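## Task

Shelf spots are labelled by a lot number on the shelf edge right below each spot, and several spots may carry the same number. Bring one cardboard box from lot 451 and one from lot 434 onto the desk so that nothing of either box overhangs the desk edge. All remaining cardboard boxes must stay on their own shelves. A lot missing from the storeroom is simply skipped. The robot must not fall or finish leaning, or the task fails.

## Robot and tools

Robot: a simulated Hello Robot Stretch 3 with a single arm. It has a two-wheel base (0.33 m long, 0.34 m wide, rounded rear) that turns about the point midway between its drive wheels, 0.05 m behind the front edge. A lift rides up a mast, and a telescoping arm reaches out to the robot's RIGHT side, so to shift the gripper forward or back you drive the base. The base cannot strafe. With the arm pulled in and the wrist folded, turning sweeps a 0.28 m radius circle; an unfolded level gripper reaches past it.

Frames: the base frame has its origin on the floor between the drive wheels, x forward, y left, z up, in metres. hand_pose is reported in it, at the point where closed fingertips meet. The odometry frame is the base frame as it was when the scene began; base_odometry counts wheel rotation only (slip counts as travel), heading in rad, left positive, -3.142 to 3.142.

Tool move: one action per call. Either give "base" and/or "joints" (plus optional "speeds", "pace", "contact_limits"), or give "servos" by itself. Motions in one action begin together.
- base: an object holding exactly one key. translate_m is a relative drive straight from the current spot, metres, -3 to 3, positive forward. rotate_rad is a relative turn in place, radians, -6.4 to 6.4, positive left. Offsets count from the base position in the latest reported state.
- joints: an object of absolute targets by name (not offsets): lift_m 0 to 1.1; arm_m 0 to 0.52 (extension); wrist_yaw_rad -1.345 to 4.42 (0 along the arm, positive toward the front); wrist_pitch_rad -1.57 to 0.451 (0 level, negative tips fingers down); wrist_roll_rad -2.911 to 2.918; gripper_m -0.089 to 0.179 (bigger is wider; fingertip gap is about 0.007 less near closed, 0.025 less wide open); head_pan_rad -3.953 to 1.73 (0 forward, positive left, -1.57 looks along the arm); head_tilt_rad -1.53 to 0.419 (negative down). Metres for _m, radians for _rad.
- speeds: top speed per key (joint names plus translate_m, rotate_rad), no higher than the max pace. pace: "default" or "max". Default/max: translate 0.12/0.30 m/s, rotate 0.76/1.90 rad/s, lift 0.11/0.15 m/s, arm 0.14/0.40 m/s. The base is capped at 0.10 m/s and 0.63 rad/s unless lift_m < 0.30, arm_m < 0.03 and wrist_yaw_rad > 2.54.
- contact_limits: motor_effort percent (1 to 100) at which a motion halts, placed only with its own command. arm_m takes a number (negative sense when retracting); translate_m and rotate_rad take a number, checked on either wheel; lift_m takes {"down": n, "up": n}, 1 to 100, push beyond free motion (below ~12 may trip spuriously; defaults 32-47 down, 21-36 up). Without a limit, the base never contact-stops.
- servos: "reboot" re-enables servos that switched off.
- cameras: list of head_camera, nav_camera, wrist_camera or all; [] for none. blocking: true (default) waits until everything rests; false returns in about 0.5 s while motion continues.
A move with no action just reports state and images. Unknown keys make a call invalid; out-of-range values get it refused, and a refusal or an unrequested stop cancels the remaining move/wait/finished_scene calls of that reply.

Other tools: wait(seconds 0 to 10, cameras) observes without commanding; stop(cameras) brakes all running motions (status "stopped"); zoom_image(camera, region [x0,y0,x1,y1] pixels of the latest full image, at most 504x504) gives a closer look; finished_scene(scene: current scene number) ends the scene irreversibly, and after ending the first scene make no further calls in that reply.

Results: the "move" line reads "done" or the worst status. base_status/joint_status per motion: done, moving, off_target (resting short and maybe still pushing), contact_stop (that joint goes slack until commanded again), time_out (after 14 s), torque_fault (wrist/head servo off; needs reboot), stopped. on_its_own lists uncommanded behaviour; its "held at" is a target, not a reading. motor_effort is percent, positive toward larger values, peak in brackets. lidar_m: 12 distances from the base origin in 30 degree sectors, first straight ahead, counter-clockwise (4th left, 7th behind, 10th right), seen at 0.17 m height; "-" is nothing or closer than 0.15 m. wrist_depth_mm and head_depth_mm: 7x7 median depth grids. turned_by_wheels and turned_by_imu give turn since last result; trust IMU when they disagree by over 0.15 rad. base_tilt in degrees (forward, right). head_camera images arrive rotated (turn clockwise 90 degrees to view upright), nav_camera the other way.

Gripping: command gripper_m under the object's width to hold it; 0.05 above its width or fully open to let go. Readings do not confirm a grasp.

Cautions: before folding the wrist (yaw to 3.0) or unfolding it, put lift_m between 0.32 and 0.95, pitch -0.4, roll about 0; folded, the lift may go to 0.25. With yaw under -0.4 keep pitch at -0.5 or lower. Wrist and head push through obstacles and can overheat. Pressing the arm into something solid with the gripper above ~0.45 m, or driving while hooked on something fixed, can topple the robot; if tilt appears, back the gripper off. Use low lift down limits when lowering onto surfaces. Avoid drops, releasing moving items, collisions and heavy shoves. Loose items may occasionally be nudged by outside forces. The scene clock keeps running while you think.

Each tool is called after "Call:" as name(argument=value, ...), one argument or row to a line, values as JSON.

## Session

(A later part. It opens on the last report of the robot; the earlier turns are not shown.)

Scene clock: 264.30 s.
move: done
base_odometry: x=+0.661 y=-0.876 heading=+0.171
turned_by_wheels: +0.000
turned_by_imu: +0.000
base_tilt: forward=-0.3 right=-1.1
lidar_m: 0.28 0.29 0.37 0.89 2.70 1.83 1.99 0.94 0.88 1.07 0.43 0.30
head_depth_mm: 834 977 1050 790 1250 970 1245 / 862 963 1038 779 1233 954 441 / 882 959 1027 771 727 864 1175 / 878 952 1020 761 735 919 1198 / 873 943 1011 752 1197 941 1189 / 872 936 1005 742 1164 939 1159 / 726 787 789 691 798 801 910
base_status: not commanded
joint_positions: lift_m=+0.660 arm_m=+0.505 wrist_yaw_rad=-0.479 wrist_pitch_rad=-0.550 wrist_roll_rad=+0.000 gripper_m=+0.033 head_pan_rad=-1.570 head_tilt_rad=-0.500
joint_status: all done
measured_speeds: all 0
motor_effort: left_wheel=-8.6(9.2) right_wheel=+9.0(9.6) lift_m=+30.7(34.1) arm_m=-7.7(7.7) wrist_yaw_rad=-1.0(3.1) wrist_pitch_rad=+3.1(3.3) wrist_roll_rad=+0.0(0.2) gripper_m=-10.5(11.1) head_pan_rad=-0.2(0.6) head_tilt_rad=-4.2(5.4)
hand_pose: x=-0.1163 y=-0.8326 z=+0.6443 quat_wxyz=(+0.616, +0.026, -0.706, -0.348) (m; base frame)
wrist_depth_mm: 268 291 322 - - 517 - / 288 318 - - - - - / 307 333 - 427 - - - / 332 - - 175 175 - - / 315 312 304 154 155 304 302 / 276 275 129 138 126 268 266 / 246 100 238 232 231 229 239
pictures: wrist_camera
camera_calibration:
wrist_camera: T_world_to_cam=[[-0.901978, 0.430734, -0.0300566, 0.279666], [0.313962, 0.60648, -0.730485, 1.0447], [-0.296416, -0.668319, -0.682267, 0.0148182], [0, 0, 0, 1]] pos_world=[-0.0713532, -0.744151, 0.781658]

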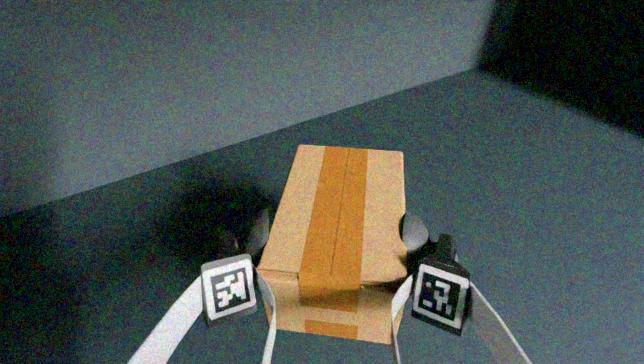

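Call:
move(
  joints={"arm_m":0.0},
  speeds={"arm_m":0.25},
  cameras=[],
)

Call:
move(
  base={"rotate_rad":-0.935},
  joints={"lift_m":0.9},
  cameras=[],
)

Call:
move(
  base={"translate_m":-1.2},
  joints={"wrist_yaw_rad":0,"head_pan_rad":-1.57,"head_tilt_rad":-0.5},
  cameras=["head_camera","nav_camera","wrist_camera"],
)

Scene clock: 302.80 s.
move: done
base_odometry: x=+0.661 y=-0.876 heading=+0.171
turned_by_wheels: +0.000
turned_by_imu: +0.000
base_tilt: forward=-0.3 right=-1.1
lidar_m: 0.28 0.29 0.37 0.88 2.70 1.83 1.99 0.94 0.88 1.07 0.42 0.30
head_depth_mm: 834 979 1055 789 1244 961 1247 / 858 971 1043 779 1242 963 1238 / 883 961 1026 770 1222 955 1199 / 881 951 1025 760 1210 946 1195 / 875 947 1010 752 1197 944 1190 / 871 939 998 743 1170 937 1159 / 725 789 789 694 798 804 911
base_status: not commanded
joint_positions: lift_m=+0.660 arm_m=+0.001 wrist_yaw_rad=-0.479 wrist_pitch_rad=-0.550 wrist_roll_rad=+0.000 gripper_m=+0.033 head_pan_rad=-1.570 head_tilt_rad=-0.500
joint_status: all done
measured_speeds: all 0
motor_effort: left_wheel=-8.9(9.1) right_wheel=+8.6(9.7) lift_m=+26.5(27.3) arm_m=-13.2(14.8) wrist_yaw_rad=-2.5(3.5) wrist_pitch_rad=+3.3(3.4) wrist_roll_rad=+0.1(0.3) gripper_m=-11.1(11.4) head_pan_rad=-0.7(1.3) head_tilt_rad=-4.2(5.2)
hand_pose: x=-0.1163 y=-0.3282 z=+0.6442 quat_wxyz=(+0.616, +0.026, -0.706, -0.348) (m; base frame)
wrist_depth_mm: - - - - - 608 - / - - - - - - - / - - - - - - - / - - - 175 186 - - / - - 151 154 154 968 955 / - - 129 139 126 850 840 / - 99 739 727 738 733 755
pictures: none
No camera images: "cameras" was empty.

Scene clock: 305.80 s.
move: done
base_odometry: x=+0.661 y=-0.876 heading=-0.764
turned_by_wheels: -0.935
turned_by_imu: -0.919
base_tilt: forward=-0.4 right=-1.1
lidar_m: 0.38 0.29 0.28 0.30 0.42 1.39 2.26 1.83 1.98 0.88 0.94 0.68
head_depth_mm: 1694 1785 1918 2041 2088 1628 - / 1389 1804 2009 2191 2118 1623 - / 1430 1559 1647 1770 1913 1606 - / 1493 1655 1581 1746 1798 1557 1335 / 956 1531 1125 1624 1273 1413 1297 / 725 776 843 933 1035 1155 1228 / 740 816 902 968 1115 1001 1217
base_status: done
joint_positions: lift_m=+0.900 arm_m=+0.001 wrist_yaw_rad=-0.479 wrist_pitch_rad=-0.551 wrist_roll_rad=+0.000 gripper_m=+0.033 head_pan_rad=-1.570 head_tilt_rad=-0.500
joint_status: all done
measured_speeds: all 0
motor_effort: left_wheel=+7.6(11.8) right_wheel=-11.1(12.5) lift_m=+28.6(34.3) arm_m=-11.8(13.5) wrist_yaw_rad=-2.1(3.3) wrist_pitch_rad=+3.4(3.5) wrist_roll_rad=+0.0(0.3) gripper_m=-10.7(11.1) head_pan_rad=-0.7(1.5) head_tilt_rad=-3.1(5.0)
hand_pose: x=-0.1163 y=-0.3281 z=+0.8841 quat_wxyz=(+0.616, +0.026, -0.706, -0.348) (m; base frame)
wrist_depth_mm: - - - - - - - / - - - - - - - / - - - - - - - / - - - 175 - - - / - - 156 154 154 - - / - - 129 139 126 - - / - 99 956 956 948 964 961
pictures: none
No camera images: "cameras" was empty.

Scene clock: 318.93 s.
move: done
base_odometry: x=-0.206 y=-0.046 heading=-0.764
turned_by_wheels: +0.000
turned_by_imu: -0.001
base_tilt: forward=-0.3 right=-1.3
lidar_m: 1.25 0.95 0.93 0.98 1.40 2.66 1.51 0.83 0.90 1.40 1.86 1.62
head_depth_mm: 1119 1202 1285 1372 1424 733 - / 1170 1252 1340 1456 1597 1520 1436 / 1245 1334 1421 1546 1689 1609 1308 / 1326 1419 1537 1678 1829 1499 - / 1410 1533 1652 1828 1982 1583 1268 / 1519 1664 1809 2017 2042 1588 1291 / 1648 1814 2019 2255 2022 1576 1285
base_status: done
joint_positions: lift_m=+0.900 arm_m=+0.001 wrist_yaw_rad=-0.003 wrist_pitch_rad=-0.551 wrist_roll_rad=+0.000 gripper_m=+0.033 head_pan_rad=-1.570 head_tilt_rad=-0.500
joint_status: all done
measured_speeds: all 0
motor_effort: left_wheel=-5.8(9.6) right_wheel=-5.1(15.4) lift_m=+30.9(32.1) arm_m=-6.6(12.7) wrist_yaw_rad=+2.5(6.8) wrist_pitch_rad=+3.4(3.5) wrist_roll_rad=-0.1(0.3) gripper_m=-10.6(11.6) head_pan_rad=-2.1(2.6) head_tilt_rad=-3.0(4.4)
hand_pose: x=-0.0222 y=-0.3513 z=+0.8841 quat_wxyz=(+0.680, +0.191, -0.680, -0.194) (m; base frame)
wrist_depth_mm: - - - - - - - / - - - - - - - / - - - - - - - / - - - 175 - - - / - - 155 154 154 - - / - - 129 139 126 - - / - 99 971 945 960 945 986
pictures: head_camera (sideways), nav_camera (sideways), wrist_camera
camera_calibration:
head_camera: T_world_to_cam=[[-0.0466566, 0.432398, -0.900475, 1.18752], [0.997509, -0.0275842, -0.0649298, 0.0780406], [-0.0529144, -0.901261, -0.430034, 0.515584], [0, 0, 0, 1]] pos_world=[0.00484107, -0.0466522, 1.29611]
nav_camera: T_world_to_cam=[[0.0173981, -0.456099, 0.889759, -1.11488], [-0.999789, -0.0176331, 0.0105107, 0.042632], [0.0108953, -0.889754, -0.45631, 0.547064], [0, 0, 0, 1]] pos_world=[0.0560594, -0.0209898, 1.24116]
wrist_camera: T_world_to_cam=[[-0.999099, -0.0299825, -0.0300489, 0.00057105], [0.00144676, 0.683425, -0.730019, 0.918146], [0.042424, -0.729404, -0.682766, 0.514491], [0, 0, 0, 1]] pos_world=[-0.0225846, -0.252195, 1.02156]

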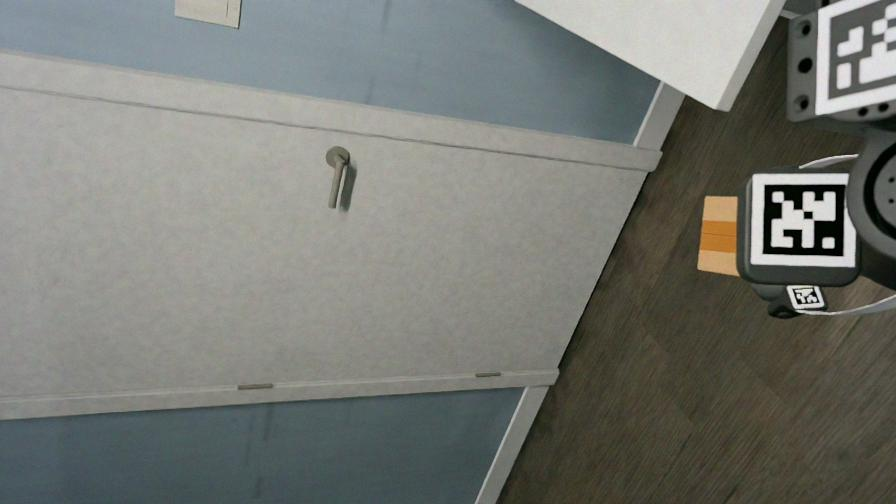

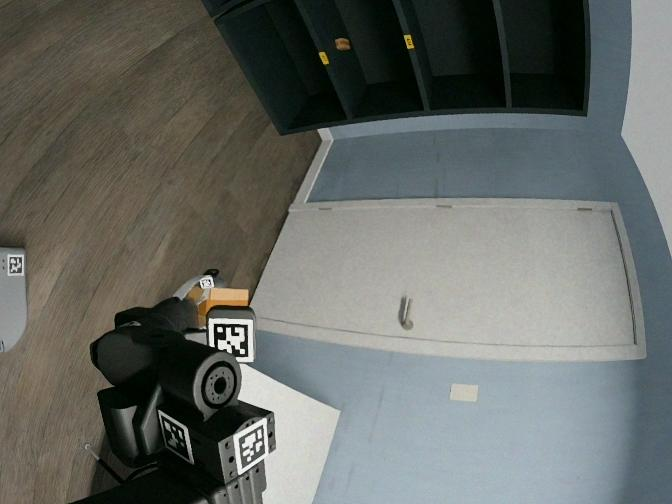

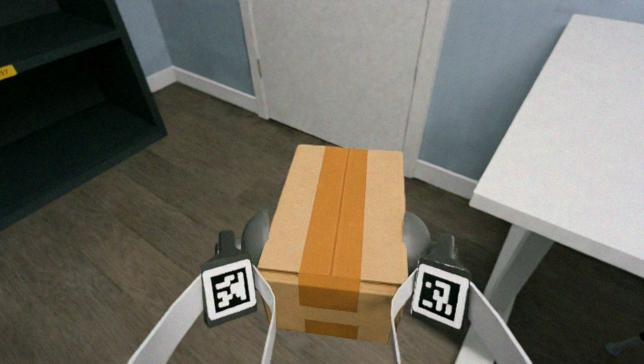

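Call:
move(
  base={"translate_m":-0.415},
  cameras=[],
)

Call:
move(
  base={"rotate_rad":-0.52},
  cameras=["head_camera","nav_camera"],
)

Scene clock: 332.90 s.
move: done
base_odometry: x=-0.506 y=+0.241 heading=-0.764
turned_by_wheels: +0.000
turned_by_imu: +0.000
base_tilt: forward=-0.4 right=-1.1
lidar_m: 1.56 1.18 1.16 1.22 2.37 2.31 1.09 0.48 0.48 0.76 1.67 1.97
head_depth_mm: 936 998 1065 1138 957 734 - / 986 1058 1130 1207 950 727 640 / 1047 1122 1203 1285 943 723 589 / 1115 1200 1296 1413 935 672 - / 1168 1263 1371 1521 1561 715 1207 / 1254 1372 1492 1646 1842 713 1293 / 1352 1483 1641 1828 1951 1520 1289
base_status: done
joint_positions: lift_m=+0.900 arm_m=+0.001 wrist_yaw_rad=-0.003 wrist_pitch_rad=-0.551 wrist_roll_rad=+0.000 gripper_m=+0.033 head_pan_rad=-1.570 head_tilt_rad=-0.500
joint_status: not commanded
measured_speeds: all 0
motor_effort: left_wheel=-5.1(11.1) right_wheel=-8.0(14.9) lift_m=+30.3(31.4) arm_m=-3.9(6.0) wrist_yaw_rad=+2.3(3.7) wrist_pitch_rad=+3.3(3.5) wrist_roll_rad=-0.2(0.3) gripper_m=-10.6(11.3) head_pan_rad=-2.8(3.3) head_tilt_rad=-2.3(3.4)
hand_pose: x=-0.0221 y=-0.3513 z=+0.8841 quat_wxyz=(+0.680, +0.191, -0.680, -0.194) (m; base frame)
wrist_depth_mm: - - - - - - - / - - - - - - - / - - - - - - - / - - - 175 175 - - / - - 155 155 150 - - / - - 129 139 126 - - / - 100 970 162 143 104 -
pictures: none
No camera images: "cameras" was empty.

Scene clock: 334.83 s.
move: done
base_odometry: x=-0.506 y=+0.241 heading=-1.283
turned_by_wheels: -0.520
turned_by_imu: -0.511
base_tilt: forward=-0.2 right=-1.2
lidar_m: 1.97 1.55 1.18 1.16 1.22 2.36 2.32 1.10 0.48 0.49 0.76 1.68
head_depth_mm: 912 986 1071 1158 957 734 - / 922 988 1076 1168 947 727 644 / 924 999 1081 1170 940 725 589 / 928 1005 1095 1185 933 675 - / 937 1009 1101 1178 929 714 567 / 938 1013 1114 1179 922 710 581 / 944 1024 1115 1191 913 708 578
base_status: done
joint_positions: lift_m=+0.900 arm_m=+0.001 wrist_yaw_rad=-0.003 wrist_pitch_rad=-0.551 wrist_roll_rad=+0.000 gripper_m=+0.033 head_pan_rad=-1.570 head_tilt_rad=-0.500
joint_status: not commanded
measured_speeds: all 0
motor_effort: left_wheel=+7.2(11.5) right_wheel=-10.3(14.2) lift_m=+29.5(30.3) arm_m=-4.0(4.1) wrist_yaw_rad=+0.7(3.1) wrist_pitch_rad=+3.4(3.5) wrist_roll_rad=-0.2(0.5) gripper_m=-10.5(11.2) head_pan_rad=-2.8(3.4) head_tilt_rad=-2.2(3.1)
hand_pose: x=-0.0221 y=-0.3513 z=+0.8841 quat_wxyz=(+0.680, +0.192, -0.680, -0.193) (m; base frame)
wrist_depth_mm: 913 - - - - - - / - - - - - - - / - - - - - - - / - - - 175 175 - - / - - 151 154 150 - - / - - 128 139 126 - - / - 99 - 156 143 104 -
pictures: head_camera (sideways), nav_camera (sideways)
camera_calibration:
head_camera: T_world_to_cam=[[-0.0466566, 0.432398, -0.900475, 1.18752], [0.997509, -0.0275842, -0.0649298, 0.0780406], [-0.0529144, -0.901261, -0.430034, 0.515584], [0, 0, 0, 1]] pos_world=[0.00484107, -0.0466522, 1.29611]
nav_camera: T_world_to_cam=[[0.0173981, -0.456099, 0.889759, -1.11488], [-0.999789, -0.0176331, 0.0105107, 0.042632], [0.0108953, -0.889754, -0.45631, 0.547064], [0, 0, 0, 1]] pos_world=[0.0560594, -0.0209898, 1.24116]

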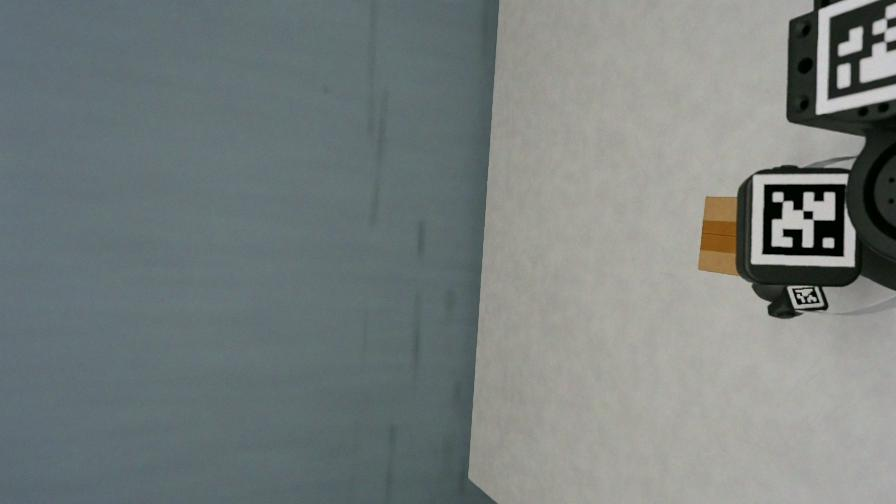

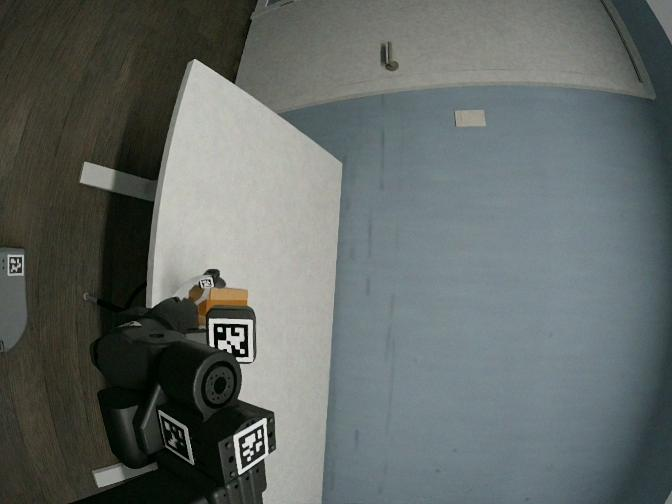

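Call:
move(
  joints={"arm_m":0.22,"lift_m":0.79},
  cameras=[],
)

Call:
move(
  joints={"lift_m":0.762},
  speeds={"lift_m":0.03},
  contact_limits={"lift_m":{"down":12}},
  cameras=["wrist_camera"],
)

Scene clock: 347.03 s.
move: done
base_odometry: x=-0.506 y=+0.241 heading=-1.283
turned_by_wheels: +0.000
turned_by_imu: +0.000
base_tilt: forward=-0.3 right=-1.3
lidar_m: 1.96 1.55 1.18 1.16 1.22 2.36 2.31 1.10 0.48 0.49 0.75 1.68
head_depth_mm: 917 985 1074 1157 956 733 299 / 919 993 1078 1167 952 383 335 / 924 995 1085 1175 937 402 559 / 933 1003 1094 1178 935 422 556 / 930 1008 1102 1178 927 714 585 / 938 1018 1105 1184 922 712 580 / 949 1021 1115 1192 915 708 579
base_status: not commanded
joint_positions: lift_m=+0.790 arm_m=+0.220 wrist_yaw_rad=-0.003 wrist_pitch_rad=-0.551 wrist_roll_rad=+0.000 gripper_m=+0.033 head_pan_rad=-1.570 head_tilt_rad=-0.500
joint_status: all done
measured_speeds: all 0
motor_effort: left_wheel=+7.6(8.2) right_wheel=-10.0(11.2) lift_m=+25.0(29.4) arm_m=+13.1(15.5) wrist_yaw_rad=+2.1(3.3) wrist_pitch_rad=+3.4(3.5) wrist_roll_rad=+0.0(0.3) gripper_m=-10.9(11.3) head_pan_rad=-3.2(3.8) head_tilt_rad=-1.5(2.7)
hand_pose: x=-0.0221 y=-0.5707 z=+0.7741 quat_wxyz=(+0.680, +0.192, -0.680, -0.193) (m; base frame)
wrist_depth_mm: - - - - - - - / - - - - - - - / - - - - - - - / - - - 175 175 - - / - - 151 155 149 - - / - - 128 139 126 - - / - 99 - 156 143 104 -
pictures: none
No camera images: "cameras" was empty.

Scene clock: 348.40 s.
move: done
base_odometry: x=-0.506 y=+0.241 heading=-1.283
turned_by_wheels: +0.000
turned_by_imu: +0.000
base_tilt: forward=-0.4 right=-1.3
lidar_m: 1.97 1.54 1.18 1.16 1.22 2.37 2.31 1.10 0.48 0.49 0.75 1.68
head_depth_mm: 918 983 1075 1164 956 734 357 / 918 994 1082 1163 948 418 346 / 926 999 1083 1176 945 417 545 / 927 1005 1089 1183 937 440 543 / 934 1007 1099 1175 925 714 583 / 941 1016 1103 1187 919 710 581 / 943 1022 1117 1194 912 706 578
base_status: not commanded
joint_positions: lift_m=+0.762 arm_m=+0.220 wrist_yaw_rad=-0.003 wrist_pitch_rad=-0.523 wrist_roll_rad=+0.000 gripper_m=+0.033 head_pan_rad=-1.570 head_tilt_rad=-0.500
joint_status: all done
measured_speeds: all 0
motor_effort: left_wheel=+7.7(8.1) right_wheel=-10.0(10.8) lift_m=+20.4(25.8) arm_m=+10.7(13.6) wrist_yaw_rad=+1.8(2.9) wrist_pitch_rad=-1.7(3.5) wrist_roll_rad=-0.1(0.3) gripper_m=-10.9(11.1) head_pan_rad=-3.1(3.6) head_tilt_rad=-1.4(3.0)
contact_limits: lift_m down 12 (down: maximum 72; up: maximum 65)
hand_pose: x=-0.0221 y=-0.5749 z=+0.7519 quat_wxyz=(+0.683, +0.182, -0.683, -0.184) (m; base frame)
wrist_depth_mm: - - - - - - - / - - - - - - - / - - - - - - - / - - - 174 174 - - / - - 154 154 148 - - / - - 129 138 126 - - / - 99 117 156 143 105 -
pictures: wrist_camera
camera_calibration:
wrist_camera: T_world_to_cam=[[-0.999086, -0.031225, -0.0291809, -0.0114371], [0.00113965, 0.66308, -0.748548, 0.976581], [0.0427226, -0.747897, -0.662438, 0.235127], [0, 0, 0, 1]] pos_world=[-0.0225848, -0.472058, 0.886441]

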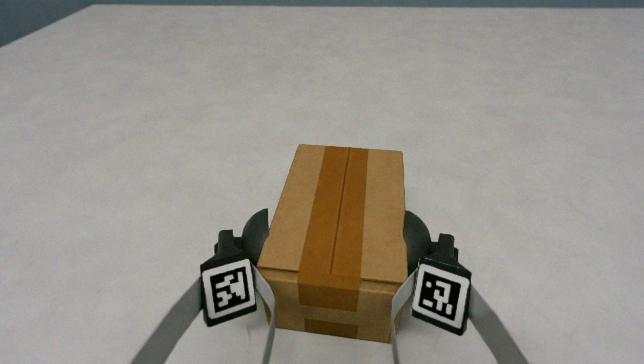

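Call:
move(
  joints={"gripper_m":0.179},
  cameras=[],
)

Call:
move(
  joints={"lift_m":0.9,"arm_m":0.0,"head_pan_rad":1.3,"head_tilt_rad":-0.3},
  pace="max",
  cameras=["wrist_camera","nav_camera"],
)

Scene clock: 357.77 s.
move: done
base_odometry: x=-0.506 y=+0.241 heading=-1.283
turned_by_wheels: +0.000
turned_by_imu: +0.000
base_tilt: forward=-0.3 right=-1.2
lidar_m: 1.96 1.54 1.18 1.16 1.23 2.36 2.31 1.10 0.48 0.49 0.76 1.69
head_depth_mm: 914 985 1072 1162 959 734 357 / 918 993 1080 1166 947 419 347 / 922 996 1086 1175 939 418 429 / 929 1001 1090 1185 934 439 543 / 935 1014 1104 1178 927 692 583 / 938 1017 1110 1188 916 711 580 / 945 1023 1115 1191 913 706 578
base_status: not commanded
joint_positions: lift_m=+0.762 arm_m=+0.220 wrist_yaw_rad=-0.002 wrist_pitch_rad=-0.541 wrist_roll_rad=+0.000 gripper_m=+0.179 head_pan_rad=-1.570 head_tilt_rad=-0.500
joint_status: all done
measured_speeds: all 0
motor_effort: left_wheel=+7.3(7.9) right_wheel=-10.0(10.5) lift_m=+27.2(27.5) arm_m=+3.4(7.0) wrist_yaw_rad=+2.1(2.9) wrist_pitch_rad=+1.5(1.8) wrist_roll_rad=-0.3(0.3) gripper_m=+1.0(84.8) head_pan_rad=-2.8(3.4) head_tilt_rad=-1.5(2.3)
contact_limits: lift_m down 12 (down: maximum 72; up: maximum 65)
hand_pose: x=-0.0220 y=-0.5723 z=+0.7482 quat_wxyz=(+0.681, +0.188, -0.681, -0.190) (m; base frame)
wrist_depth_mm: - - - - - - - / - - - - - - - / - - - 185 - - - / - - - 166 166 - - / - 142 - 144 143 - - / - 126 - 138 132 - - / - - - - - - 105
pictures: none
No camera images: "cameras" was empty.

Scene clock: 360.33 s.
move: done
base_odometry: x=-0.506 y=+0.241 heading=-1.283
turned_by_wheels: +0.000
turned_by_imu: +0.000
base_tilt: forward=-0.2 right=-1.2
lidar_m: 1.97 1.55 1.18 1.16 1.22 2.36 2.31 1.10 0.48 0.49 0.76 1.68
head_depth_mm: 1082 1136 1201 1273 1351 1430 1505 / 1061 1119 1179 1252 1326 1403 1461 / 1031 1089 1143 1204 1273 1359 1432 / 1011 1060 1109 1178 1237 1315 1407 / 997 1038 1086 1142 1214 1279 1357 / 972 1017 1067 1116 1178 1243 1309 / 950 990 1034 1085 1151 1214 1279
base_status: not commanded
joint_positions: lift_m=+0.900 arm_m=+0.001 wrist_yaw_rad=-0.002 wrist_pitch_rad=-0.542 wrist_roll_rad=+0.000 gripper_m=+0.179 head_pan_rad=+1.308 head_tilt_rad=-0.300
joint_status: all done
measured_speeds: translate_m=+0.000 rotate_rad=+0.000 lift_m=+0.000 arm_m=+0.000 wrist_yaw_rad=+0.000 wrist_pitch_rad=+0.000 wrist_roll_rad=+0.000 head_pan_rad=-0.024 head_tilt_rad=+0.000
motor_effort: left_wheel=+7.1(8.0) right_wheel=-9.6(10.7) lift_m=+26.4(35.4) arm_m=-12.6(14.4) wrist_yaw_rad=+1.4(2.7) wrist_pitch_rad=+1.8(1.9) wrist_roll_rad=-0.2(0.3) gripper_m=+1.3(1.3) head_pan_rad=-3.2(4.8) head_tilt_rad=+5.1(7.5)
hand_pose: x=-0.0220 y=-0.3526 z=+0.8858 quat_wxyz=(+0.681, +0.189, -0.681, -0.191) (m; base frame)
wrist_depth_mm: 896 - - - - - - / - - - - - - - / - - - 422 - - - / - - - 399 - - - / - 142 - - - - - / - 126 - - - - - / - - - - - - 105
pictures: nav_camera (sideways), wrist_camera
camera_calibration:
nav_camera: T_world_to_cam=[[0.0536617, 0.265152, 0.962712, -1.21037], [0.969234, -0.245761, 0.0136627, 0.0264257], [0.24022, 0.932361, -0.270182, 0.303417], [0, 0, 0, 1]] pos_world=[-0.0335493, 0.0445309, 1.24685]
wrist_camera: T_world_to_cam=[[-0.999082, -0.0307961, -0.029768, 0.000102894], [0.00104097, 0.677339, -0.73567, 0.923093], [0.0428189, -0.735026, -0.676686, 0.507412], [0, 0, 0, 1]] pos_world=[-0.0225849, -0.252283, 1.02245]

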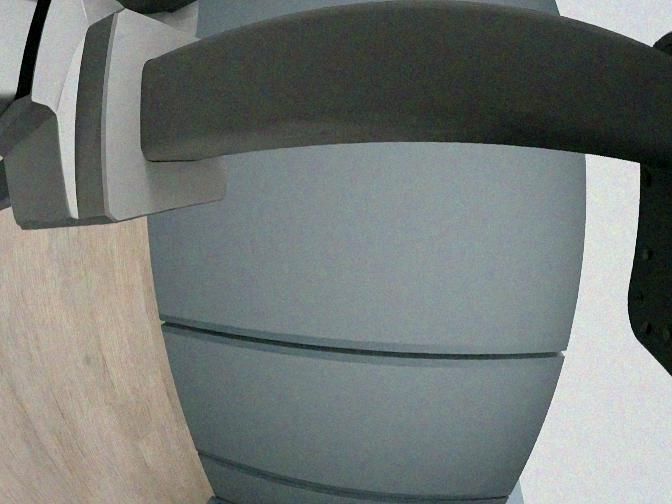

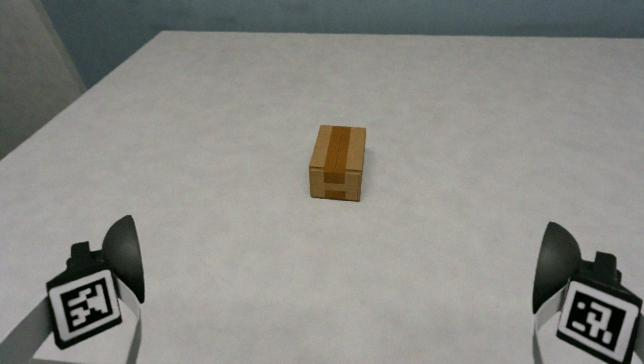

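Call:
move(
  base={"rotate_rad":-0.293},
  joints={"wrist_yaw_rad":3.0,"wrist_pitch_rad":-0.4,"gripper_m":0.05,"head_pan_rad":-3.14,"head_tilt_rad":-0.35},
  pace="max",
  cameras=["nav_camera"],
)

Call:
move(
  base={"translate_m":-0.7},
  joints={"lift_m":0.28},
  pace="max",
  cameras=["nav_camera"],
)

Scene clock: 394.67 s.
move: done
base_odometry: x=-0.506 y=+0.241 heading=-1.576
turned_by_wheels: -0.293
turned_by_imu: -0.288
base_tilt: forward=-0.4 right=-1.2
lidar_m: 2.07 1.96 1.31 1.16 1.16 1.37 2.31 2.13 0.71 0.48 0.74 1.33
head_depth_mm: 2201 2343 2525 2724 2670 1993 - / 2151 2286 2432 2582 2664 1987 - / 2099 2229 2352 2521 2627 1981 - / 2045 2144 2294 2417 2541 1892 - / 1982 2092 2232 2363 2477 1879 1454 / 1954 2050 2161 2302 2413 1858 1459 / 1914 2005 2095 2238 2349 1854 1451
base_status: done
joint_positions: lift_m=+0.900 arm_m=+0.001 wrist_yaw_rad=+2.997 wrist_pitch_rad=-0.420 wrist_roll_rad=+0.000 gripper_m=+0.050 head_pan_rad=-3.148 head_tilt_rad=-0.350
joint_status: all done
measured_speeds: translate_m=+0.000 rotate_rad=+0.000 lift_m=+0.000 arm_m=+0.000 wrist_yaw_rad=+0.000 wrist_pitch_rad=+0.000 wrist_roll_rad=+0.000 head_pan_rad=+0.024 head_tilt_rad=+0.000
motor_effort: left_wheel=+7.9(11.7) right_wheel=-9.4(13.5) lift_m=+31.4(31.4) arm_m=-12.3(13.2) wrist_yaw_rad=+2.5(7.6) wrist_pitch_rad=+3.2(5.6) wrist_roll_rad=+0.1(0.3) gripper_m=+0.4(86.1) head_pan_rad=+3.1(5.8) head_tilt_rad=-4.2(7.1)
hand_pose: x=+0.0111 y=+0.0763 z=+0.9122 quat_wxyz=(+0.197, +0.700, +0.097, +0.679) (m; base frame)
wrist_depth_mm: - 137 - - - - - / - 147 - - - - - / - 162 - - - - - / - 186 - - - - - / - - 199 - - - - / - - 127 - 125 - - / - - 279 - - - -
pictures: nav_camera (sideways)
camera_calibration:
nav_camera: T_world_to_cam=[[-0.318002, -0.0148765, 0.947973, -1.18881], [-0.0082501, 0.999882, 0.0129236, 0.0334196], [-0.948054, -0.00371114, -0.318087, 0.372959], [0, 0, 0, 1]] pos_world=[-0.0241846, -0.0497171, 1.24517]

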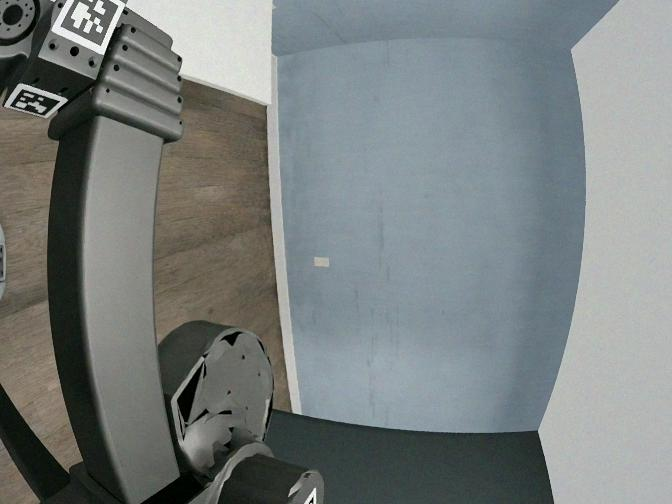

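Scene clock: 401.00 s.
move: done
base_odometry: x=-0.502 y=+0.941 heading=-1.575
turned_by_wheels: +0.000
turned_by_imu: +0.000
base_tilt: forward=-0.3 right=-1.1
lidar_m: 2.63 1.90 1.14 1.00 1.00 1.86 1.64 1.64 1.45 0.85 0.81 0.85
head_depth_mm: 1550 1647 1765 1885 2024 1923 1495 / 1516 1591 1702 1828 1964 1918 1479 / 1483 1569 1663 1768 1907 1880 1473 / 1442 1522 1614 1723 1835 1878 1467 / 1396 1478 1565 1672 1787 1826 1467 / 1369 1452 1542 1618 1732 1792 1454 / 1345 1408 1489 1582 1679 1768 1444
base_status: done
joint_positions: lift_m=+0.280 arm_m=+0.001 wrist_yaw_rad=+2.997 wrist_pitch_rad=-0.419 wrist_roll_rad=+0.000 gripper_m=+0.050 head_pan_rad=-3.140 head_tilt_rad=-0.350
joint_status: all done
measured_speeds: all 0
motor_effort: left_wheel=+1.1(10.4) right_wheel=-8.2(16.5) lift_m=+29.2(30.8) arm_m=-10.2(13.4) wrist_yaw_rad=+0.8(3.5) wrist_pitch_rad=+3.0(3.3) wrist_roll_rad=+0.1(0.4) gripper_m=+0.6(1.0) head_pan_rad=+3.4(4.2) head_tilt_rad=-2.0(4.3)
hand_pose: x=+0.0110 y=+0.0764 z=+0.2925 quat_wxyz=(+0.197, +0.700, +0.097, +0.680) (m; base frame)
wrist_depth_mm: - 137 - - - - - / - 147 - - - - - / 879 162 854 879 897 873 860 / 735 187 666 718 709 690 691 / 598 572 200 583 581 581 576 / 509 511 127 306 126 496 489 / 279 99 261 267 423 432 428
pictures: nav_camera (sideways)
camera_calibration:
nav_camera: T_world_to_cam=[[-0.318358, -0.0175787, 0.947807, -1.1886], [-0.0167788, 0.999776, 0.0129067, 0.0334849], [-0.947822, -0.0117941, -0.318582, 0.373632], [0, 0, 0, 1]] pos_world=[-0.0237026, -0.0499648, 1.24516]

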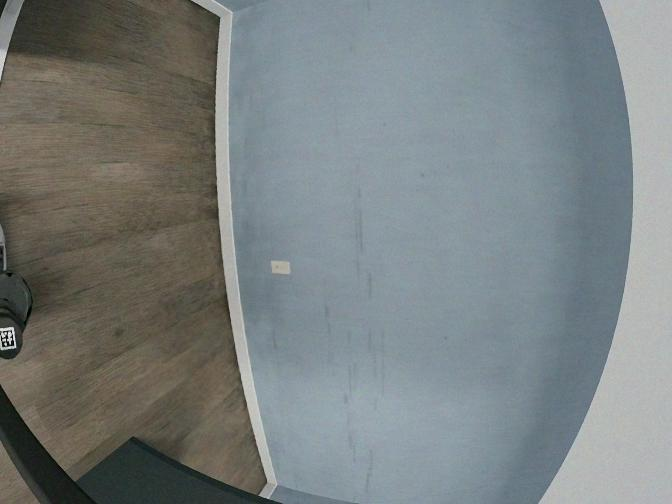

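Call:
move(
  base={"translate_m":-1.02},
  pace="max",
  cameras=[],
)

Call:
move(
  base={"rotate_rad":1.875},
  joints={"head_pan_rad":-0.4,"head_tilt_rad":-0.3},
  pace="max",
  cameras=["nav_camera","head_camera"],
)

Scene clock: 426.17 s.
move: done
base_odometry: x=-0.498 y=+1.961 heading=-1.575
turned_by_wheels: +0.000
turned_by_imu: -0.001
base_tilt: forward=-0.3 right=-1.1
lidar_m: 3.29 1.47 0.88 0.86 1.24 0.74 0.65 0.65 0.77 1.40 1.51 1.30
head_depth_mm: 604 639 683 734 791 854 924 / 589 620 662 708 760 821 891 / 573 604 646 688 735 791 855 / 559 590 626 668 710 766 830 / 545 575 609 647 689 738 796 / 532 560 593 629 669 717 770 / 520 548 579 612 651 695 745
base_status: done
joint_positions: lift_m=+0.280 arm_m=+0.001 wrist_yaw_rad=+2.997 wrist_pitch_rad=-0.419 wrist_roll_rad=+0.000 gripper_m=+0.050 head_pan_rad=-3.140 head_tilt_rad=-0.350
joint_status: not commanded
measured_speeds: all 0
motor_effort: left_wheel=-1.2(12.5) right_wheel=-7.0(14.9) lift_m=+27.1(31.4) arm_m=-5.7(8.6) wrist_yaw_rad=+2.6(3.4) wrist_pitch_rad=+2.9(3.2) wrist_roll_rad=-0.2(0.4) gripper_m=+0.6(1.0) head_pan_rad=+1.8(3.4) head_tilt_rad=+1.5(1.9)
hand_pose: x=+0.0110 y=+0.0764 z=+0.2925 quat_wxyz=(+0.197, +0.700, +0.097, +0.680) (m; base frame)
wrist_depth_mm: - 137 - - 836 - - / - 148 - - 943 - - / 909 162 856 899 879 875 862 / 724 187 659 704 705 706 690 / 599 573 199 584 581 586 575 / 515 505 127 307 125 494 498 / 281 99 264 269 423 433 429
pictures: none
No camera images: "cameras" was empty.

Scene clock: 428.70 s.
move: done
base_odometry: x=-0.498 y=+1.961 heading=+0.299
turned_by_wheels: +1.875
turned_by_imu: +1.838
base_tilt: forward=-0.4 right=-1.1
lidar_m: 2.10 0.88 0.67 0.65 0.69 0.98 1.51 1.30 1.77 2.53 1.05 0.86
head_depth_mm: 777 822 869 923 988 1059 1137 / 744 784 832 880 936 1001 1074 / 734 770 800 847 891 951 1012 / 935 964 994 1022 1061 1090 1129 / 1987 2087 2193 2280 2398 1915 1480 / 1922 1985 2104 2207 2296 1972 1520 / 1844 1936 2020 2116 2215 1969 1521
base_status: done
joint_positions: lift_m=+0.280 arm_m=+0.001 wrist_yaw_rad=+2.997 wrist_pitch_rad=-0.419 wrist_roll_rad=+0.000 gripper_m=+0.050 head_pan_rad=-0.392 head_tilt_rad=-0.300
joint_status: all done
measured_speeds: translate_m=+0.000 rotate_rad=+0.000 lift_m=+0.000 arm_m=+0.000 wrist_yaw_rad=+0.000 wrist_pitch_rad=+0.000 wrist_roll_rad=+0.000 head_pan_rad=-0.024 head_tilt_rad=+0.000
motor_effort: left_wheel=-6.2(15.2) right_wheel=+8.9(14.6) lift_m=+23.9(27.5) arm_m=-12.1(13.6) wrist_yaw_rad=+1.8(3.0) wrist_pitch_rad=+3.1(3.1) wrist_roll_rad=+0.0(0.3) gripper_m=+0.2(0.8) head_pan_rad=-3.1(5.8) head_tilt_rad=+6.0(8.6)
hand_pose: x=+0.0110 y=+0.0764 z=+0.2925 quat_wxyz=(+0.197, +0.700, +0.097, +0.680) (m; base frame)
wrist_depth_mm: 610 137 620 629 645 - - / - 148 - - - - - / - 161 170 - - - - / 726 183 663 708 700 697 689 / 602 574 200 581 583 575 571 / 505 507 127 310 125 494 494 / 279 99 264 267 423 429 428
pictures: head_camera (sideways), nav_camera (sideways)
camera_calibration:
head_camera: T_world_to_cam=[[-0.244084, 0.0508064, -0.968422, 1.27743], [0.41872, 0.906262, -0.0579899, 0.0725985], [0.874698, -0.419652, -0.242477, 0.265768], [0, 0, 0, 1]] pos_world=[0.0489341, -0.0191647, 1.30574]
nav_camera: T_world_to_cam=[[0.256381, -0.0875164, 0.962606, -1.21136], [-0.368622, -0.929479, 0.0136745, 0.0346148], [0.893525, -0.358343, -0.270561, 0.29995], [0, 0, 0, 1]] pos_world=[0.0553185, 0.0336445, 1.24675]

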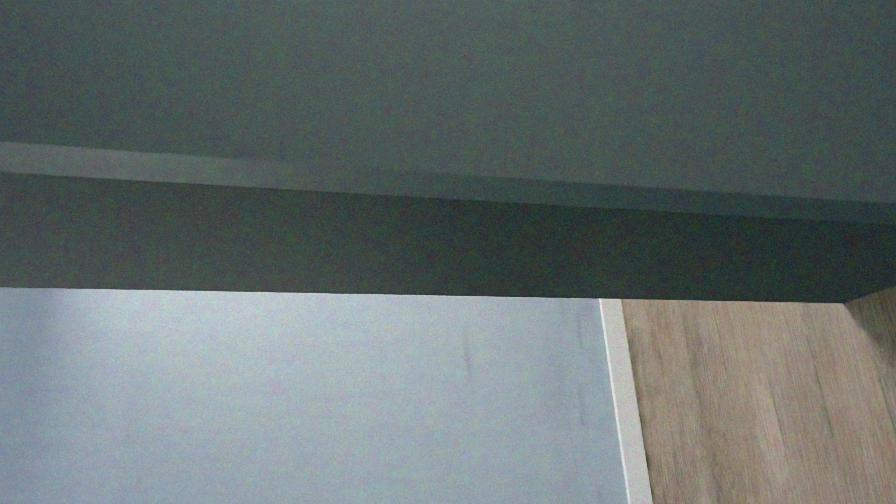

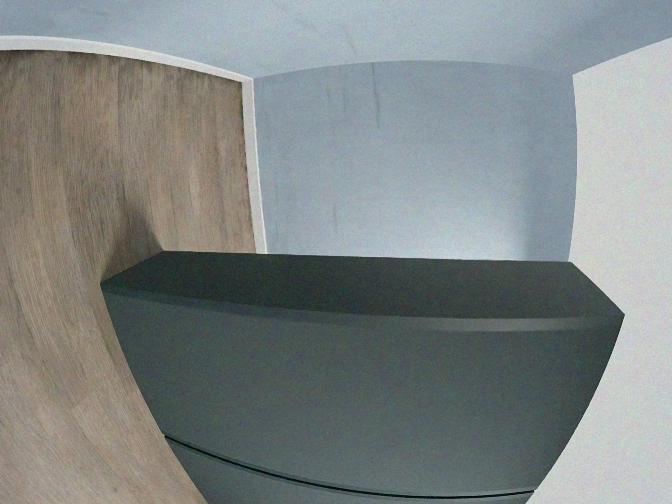

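Call:
move(
  base={"translate_m":1.66},
  pace="max",
  cameras=[],
)

Call:
move(
  base={"rotate_rad":-1.571},
  joints={"head_pan_rad":-0.6,"head_tilt_rad":-0.35},
  pace="max",
  cameras=["nav_camera","head_camera"],
)

Scene clock: 448.60 s.
move: done
base_odometry: x=+1.089 y=+2.450 heading=+0.299
turned_by_wheels: +0.000
turned_by_imu: +0.001
base_tilt: forward=-0.2 right=-1.2
lidar_m: 0.59 0.63 0.57 0.56 0.59 0.85 2.79 0.62 0.62 1.92 0.80 0.61
head_depth_mm: 587 620 658 699 747 801 863 / 563 594 628 666 709 755 808 / 541 567 599 634 672 716 763 / 519 544 574 604 639 679 724 / 499 524 549 578 610 646 688 / 481 504 528 556 584 616 654 / 466 486 508 531 559 589 623
base_status: done
joint_positions: lift_m=+0.280 arm_m=+0.001 wrist_yaw_rad=+2.997 wrist_pitch_rad=-0.419 wrist_roll_rad=+0.000 gripper_m=+0.050 head_pan_rad=-0.400 head_tilt_rad=-0.299
joint_status: not commanded
measured_speeds: all 0
motor_effort: left_wheel=-0.1(14.0) right_wheel=+5.9(13.9) lift_m=+30.2(30.4) arm_m=+2.1(7.8) wrist_yaw_rad=+2.1(2.9) wrist_pitch_rad=+3.0(3.2) wrist_roll_rad=+0.2(0.4) gripper_m=+0.2(0.9) head_pan_rad=-3.5(4.0) head_tilt_rad=+2.4(6.3)
hand_pose: x=+0.0110 y=+0.0764 z=+0.2925 quat_wxyz=(+0.197, +0.700, +0.097, +0.680) (m; base frame)
wrist_depth_mm: 545 137 555 555 565 573 575 / 581 148 592 605 618 619 626 / 624 161 193 - - - 674 / 691 183 190 681 676 669 665 / 596 572 199 595 579 582 570 / 515 509 127 307 125 492 488 / 278 99 262 269 424 432 428
pictures: none
No camera images: "cameras" was empty.

Scene clock: 450.73 s.
move: done
base_odometry: x=+1.089 y=+2.450 heading=-1.271
turned_by_wheels: -1.571
turned_by_imu: -1.541
base_tilt: forward=-0.4 right=-1.2
lidar_m: 1.81 0.79 0.61 0.59 0.63 0.57 0.56 0.60 0.87 2.83 0.62 0.63
head_depth_mm: 518 557 599 653 715 789 882 / 504 531 561 596 648 709 781 / 1218 1008 1330 993 715 1001 749 / 1302 1049 1468 1034 1410 1120 968 / 1235 1276 1382 1176 1499 1213 1376 / 1172 1225 1304 1380 1467 1595 1454 / 1792 1977 2065 2191 2268 1836 1452
base_status: done
joint_positions: lift_m=+0.280 arm_m=+0.001 wrist_yaw_rad=+2.997 wrist_pitch_rad=-0.419 wrist_roll_rad=+0.000 gripper_m=+0.050 head_pan_rad=-0.605 head_tilt_rad=-0.350
joint_status: all done
measured_speeds: all 0
motor_effort: left_wheel=+5.7(15.6) right_wheel=-9.5(14.2) lift_m=+30.2(31.4) arm_m=-6.1(6.1) wrist_yaw_rad=+1.5(3.1) wrist_pitch_rad=+2.9(3.1) wrist_roll_rad=-0.1(0.3) gripper_m=+0.4(1.0) head_pan_rad=+3.6(3.8) head_tilt_rad=-3.3(4.5)
hand_pose: x=+0.0110 y=+0.0764 z=+0.2925 quat_wxyz=(+0.197, +0.700, +0.097, +0.680) (m; base frame)
wrist_depth_mm: - 137 - - - - - / - 148 - - - - - / 676 161 170 - - - - / 696 183 192 675 702 691 691 / 598 569 199 582 577 579 577 / 509 510 127 308 126 491 495 / 280 99 264 267 422 427 432
pictures: head_camera (sideways), nav_camera (sideways)
camera_calibration:
head_camera: T_world_to_cam=[[-0.267026, 0.128254, -0.955117, 1.26015], [0.598219, 0.799088, -0.0599439, 0.0740298], [0.755534, -0.587376, -0.290101, 0.32857], [0, 0, 0, 1]] pos_world=[0.0439603, -0.0277817, 1.30335]
nav_camera: T_world_to_cam=[[0.270979, -0.166517, 0.948073, -1.1925], [-0.556019, -0.831069, 0.0129548, 0.0366947], [0.785756, -0.530657, -0.317789, 0.362089], [0, 0, 0, 1]] pos_world=[0.0590313, 0.0240691, 1.24517]

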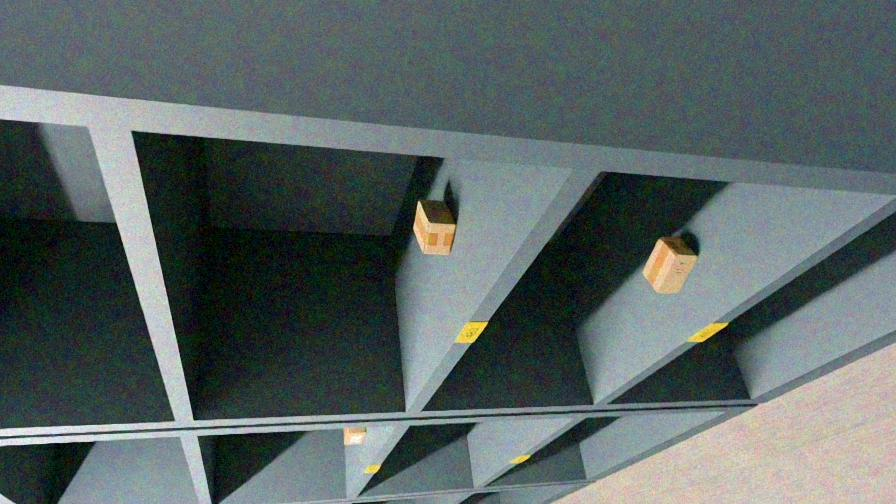

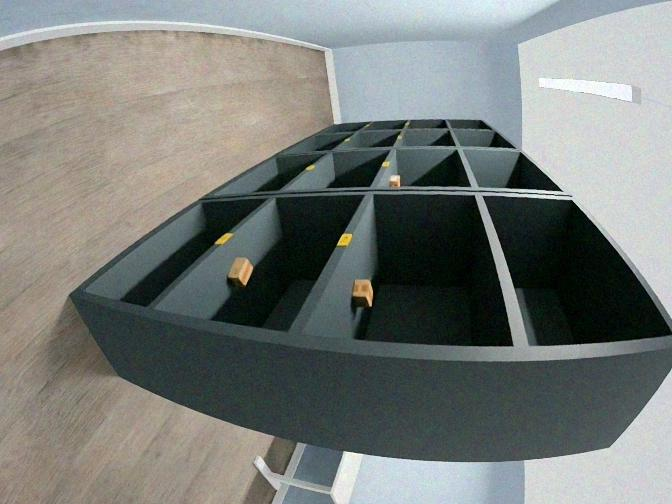

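Call:
zoom_image(
  camera="head_camera",
  region=[450, 312, 495, 352],
)

Call:
zoom_image(
  camera="head_camera",
  region=[685, 312, 730, 352],
)

Call:
zoom_image(
  camera="head_camera",
  region=[352, 452, 392, 486],
)

Call:
zoom_image(
  camera="head_camera",
  region=[500, 444, 540, 476],
)

Scaled by 11.200 from the camera's 896x504 image, which has a finer 1280x720 frame.

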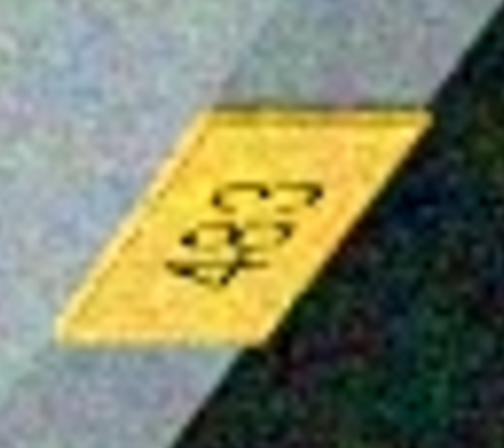

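Scaled by 11.200 from the camera's 896x504 image, which has a finer 1280x720 frame.

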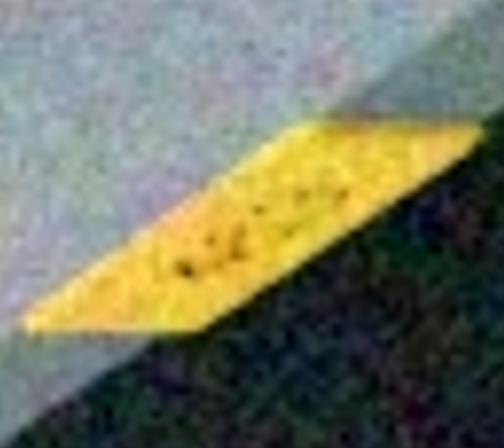

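Scaled by 12.600 from the camera's 896x504 image, which has a finer 1280x720 frame.

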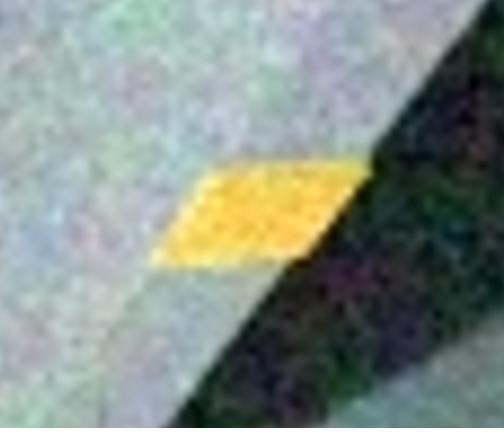

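Scaled by 12.600 from the camera's 896x504 image, which has a finer 1280x720 frame.

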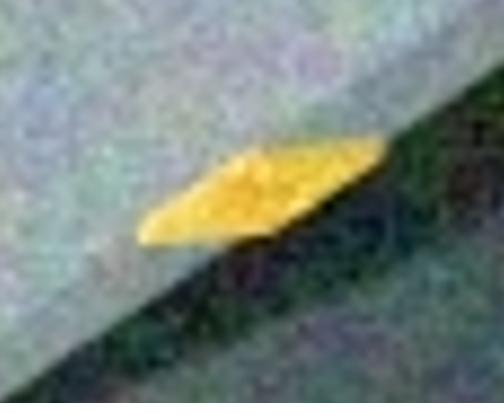

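Call:
move(
  base={"translate_m":0.9},
  joints={"head_pan_rad":-1.1,"head_tilt_rad":-0.45},
  pace="max",
  cameras=["nav_camera","head_camera"],
)

Scene clock: 468.97 s.
move: done
base_odometry: x=+1.354 y=+1.590 heading=-1.271
turned_by_wheels: +0.000
turned_by_imu: +0.001
base_tilt: forward=-0.3 right=-1.3
lidar_m: 1.61 0.70 0.54 0.53 0.56 0.81 1.45 0.63 0.62 0.93 0.65 1.43
head_depth_mm: 580 806 854 831 552 981 814 / 593 850 906 823 572 1006 811 / 607 880 947 813 601 998 802 / 621 741 811 798 909 996 801 / 564 628 676 700 782 886 871 / 517 560 606 655 725 802 909 / 546 597 1054 771 1234 1012 1257
base_status: done
joint_positions: lift_m=+0.280 arm_m=+0.001 wrist_yaw_rad=+2.998 wrist_pitch_rad=-0.419 wrist_roll_rad=+0.000 gripper_m=+0.050 head_pan_rad=-1.100 head_tilt_rad=-0.451
joint_status: all done
measured_speeds: all 0
motor_effort: left_wheel=+6.4(12.7) right_wheel=+1.0(14.7) lift_m=+27.6(29.7) arm_m=-11.8(13.1) wrist_yaw_rad=+1.0(3.1) wrist_pitch_rad=+3.0(3.1) wrist_roll_rad=+0.1(0.4) gripper_m=+0.2(0.8) head_pan_rad=+3.4(3.9) head_tilt_rad=+4.3(6.9)
hand_pose: x=+0.0110 y=+0.0764 z=+0.2925 quat_wxyz=(+0.197, +0.700, +0.097, +0.680) (m; base frame)
wrist_depth_mm: 514 137 528 529 530 529 533 / - 148 157 - - - - / - 161 170 - - - - / - 182 189 676 672 670 667 / 598 574 199 582 581 578 577 / 514 506 127 307 125 493 490 / 280 99 263 267 425 429 433
pictures: head_camera (sideways), nav_camera (sideways)
camera_calibration:
head_camera: T_world_to_cam=[[-0.216992, 0.324436, -0.920682, 1.21492], [0.903382, 0.424114, -0.0634622, 0.076761], [0.369885, -0.845499, -0.385119, 0.454557], [0, 0, 0, 1]] pos_world=[0.0261484, -0.0423905, 1.29848]
nav_camera: T_world_to_cam=[[0.201935, -0.359244, 0.911135, -1.1439], [-0.883715, -0.467888, 0.0113776, 0.0408042], [0.422221, -0.80748, -0.411952, 0.486789], [0, 0, 0, 1]] pos_world=[0.061519, 0.00122572, 1.24231]

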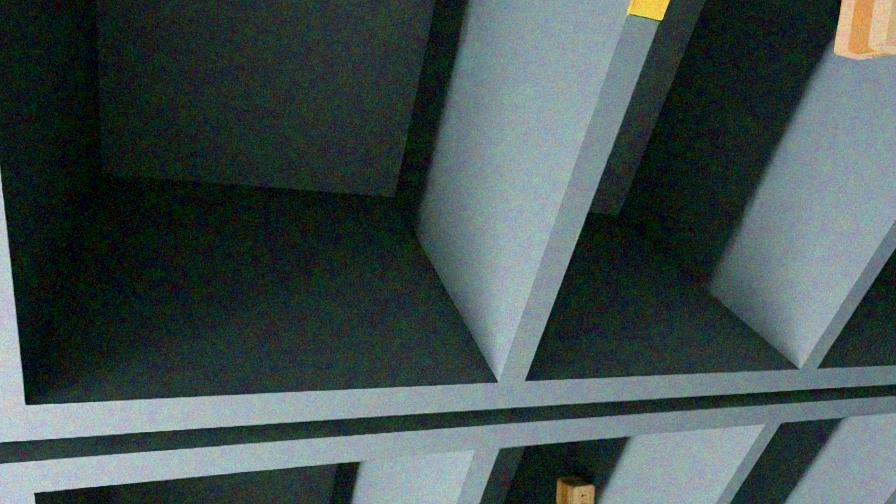

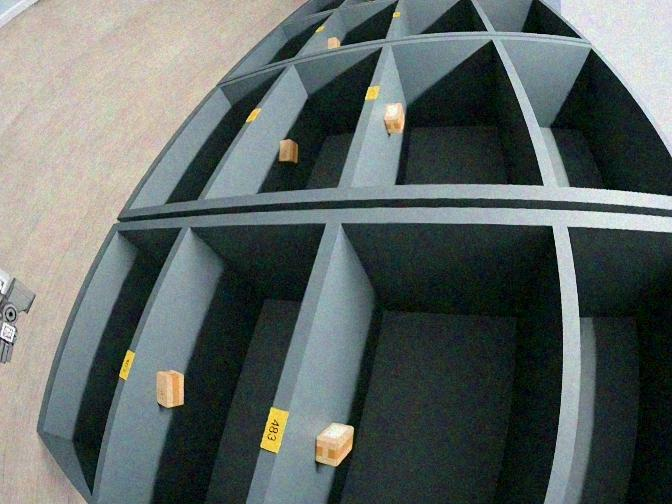

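Call:
zoom_image(
  camera="nav_camera",
  region=[350, 70, 400, 115],
)

Call:
zoom_image(
  camera="nav_camera",
  region=[102, 340, 152, 390],
)

Call:
move(
  base={"translate_m":0.7},
  joints={"head_pan_rad":-1.3,"head_tilt_rad":-0.55},
  pace="max",
  cameras=["nav_camera","head_camera"],
)

Scaled by 10.080 from the camera's 672x504 image, which has a finer 792x594 frame.

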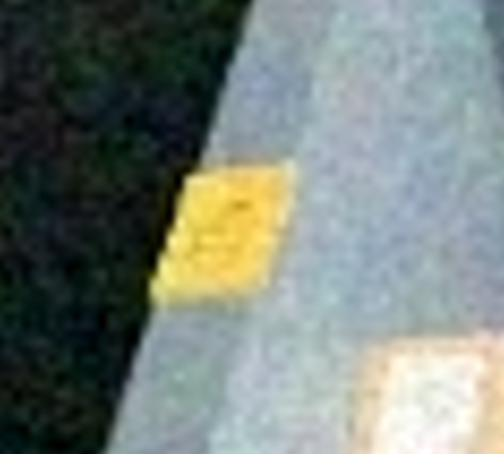

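Scaled by 10.080 from the camera's 672x504 image, which has a finer 792x594 frame.

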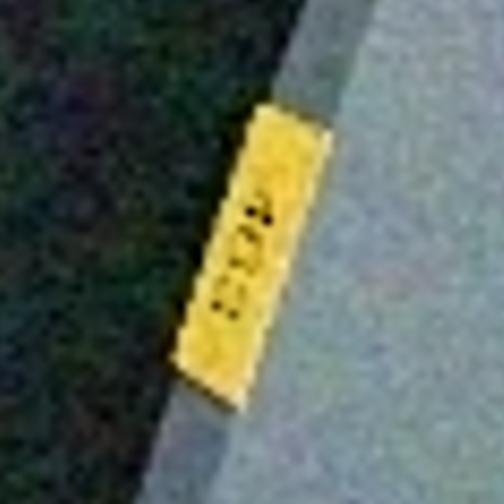

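Scene clock: 481.10 s.
move: done
base_odometry: x=+1.560 y=+0.921 heading=-1.271
turned_by_wheels: +0.000
turned_by_imu: +0.001
base_tilt: forward=-0.5 right=-1.2
lidar_m: 1.45 0.63 0.48 0.48 0.50 0.73 2.14 1.21 0.55 0.83 0.90 0.86
head_depth_mm: 772 833 893 664 1070 923 780 / 796 861 917 659 1107 918 815 / 823 893 951 649 1144 911 1114 / 849 924 975 678 1152 906 1160 / 884 958 1014 676 1144 902 1185 / 918 1001 1007 708 1137 948 1176 / 907 963 952 746 1091 981 1173
base_status: done
joint_positions: lift_m=+0.280 arm_m=+0.001 wrist_yaw_rad=+2.998 wrist_pitch_rad=-0.419 wrist_roll_rad=+0.000 gripper_m=+0.050 head_pan_rad=-1.300 head_tilt_rad=-0.550
joint_status: all done
measured_speeds: all 0
motor_effort: left_wheel=+3.0(14.1) right_wheel=+0.6(14.2) lift_m=+25.5(27.7) arm_m=-10.1(11.7) wrist_yaw_rad=+1.1(3.6) wrist_pitch_rad=+3.0(3.1) wrist_roll_rad=+0.0(0.3) gripper_m=+0.3(1.1) head_pan_rad=-3.1(3.8) head_tilt_rad=-5.1(5.8)
hand_pose: x=+0.0110 y=+0.0764 z=+0.2925 quat_wxyz=(+0.197, +0.700, +0.097, +0.680) (m; base frame)
wrist_depth_mm: 469 137 478 480 485 483 491 / 516 148 504 520 525 530 526 / 544 162 173 - - - - / - 178 188 - - - - / 594 574 199 586 577 578 572 / 513 512 127 308 125 493 485 / 280 99 262 269 422 426 427
pictures: head_camera (sideways), nav_camera (sideways)
camera_calibration:
head_camera: T_world_to_cam=[[-0.172174, 0.447058, -0.877779, 1.15862], [0.967867, 0.242565, -0.0663044, 0.0800372], [0.183277, -0.860988, -0.474456, 0.571889], [0, 0, 0, 1]] pos_world=[0.0172053, -0.0449962, 1.29366]
nav_camera: T_world_to_cam=[[0.150089, -0.477185, 0.865891, -1.08457], [-0.958765, -0.284035, 0.00965835, 0.0434231], [0.241335, -0.831636, -0.500139, 0.602627], [0, 0, 0, 1]] pos_world=[0.0589805, -0.00404184, 1.2401]

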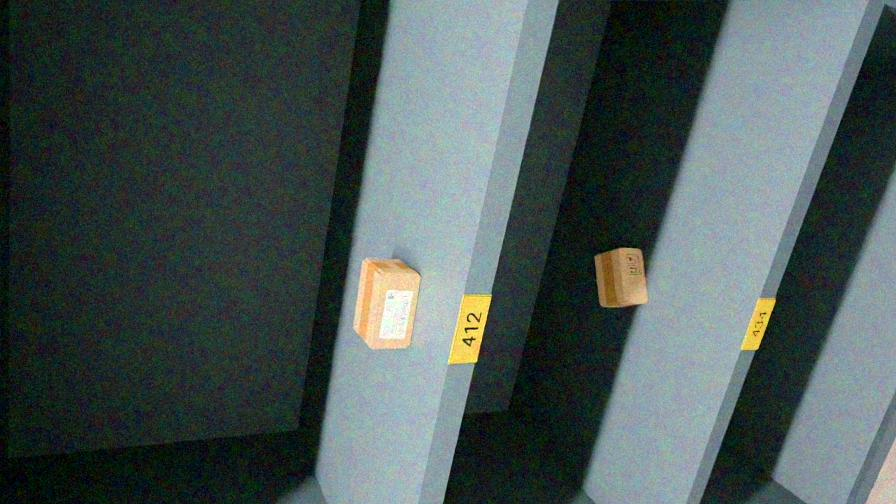

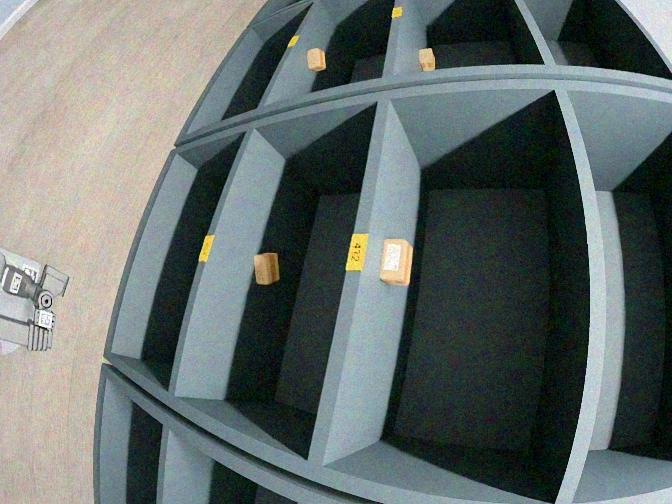

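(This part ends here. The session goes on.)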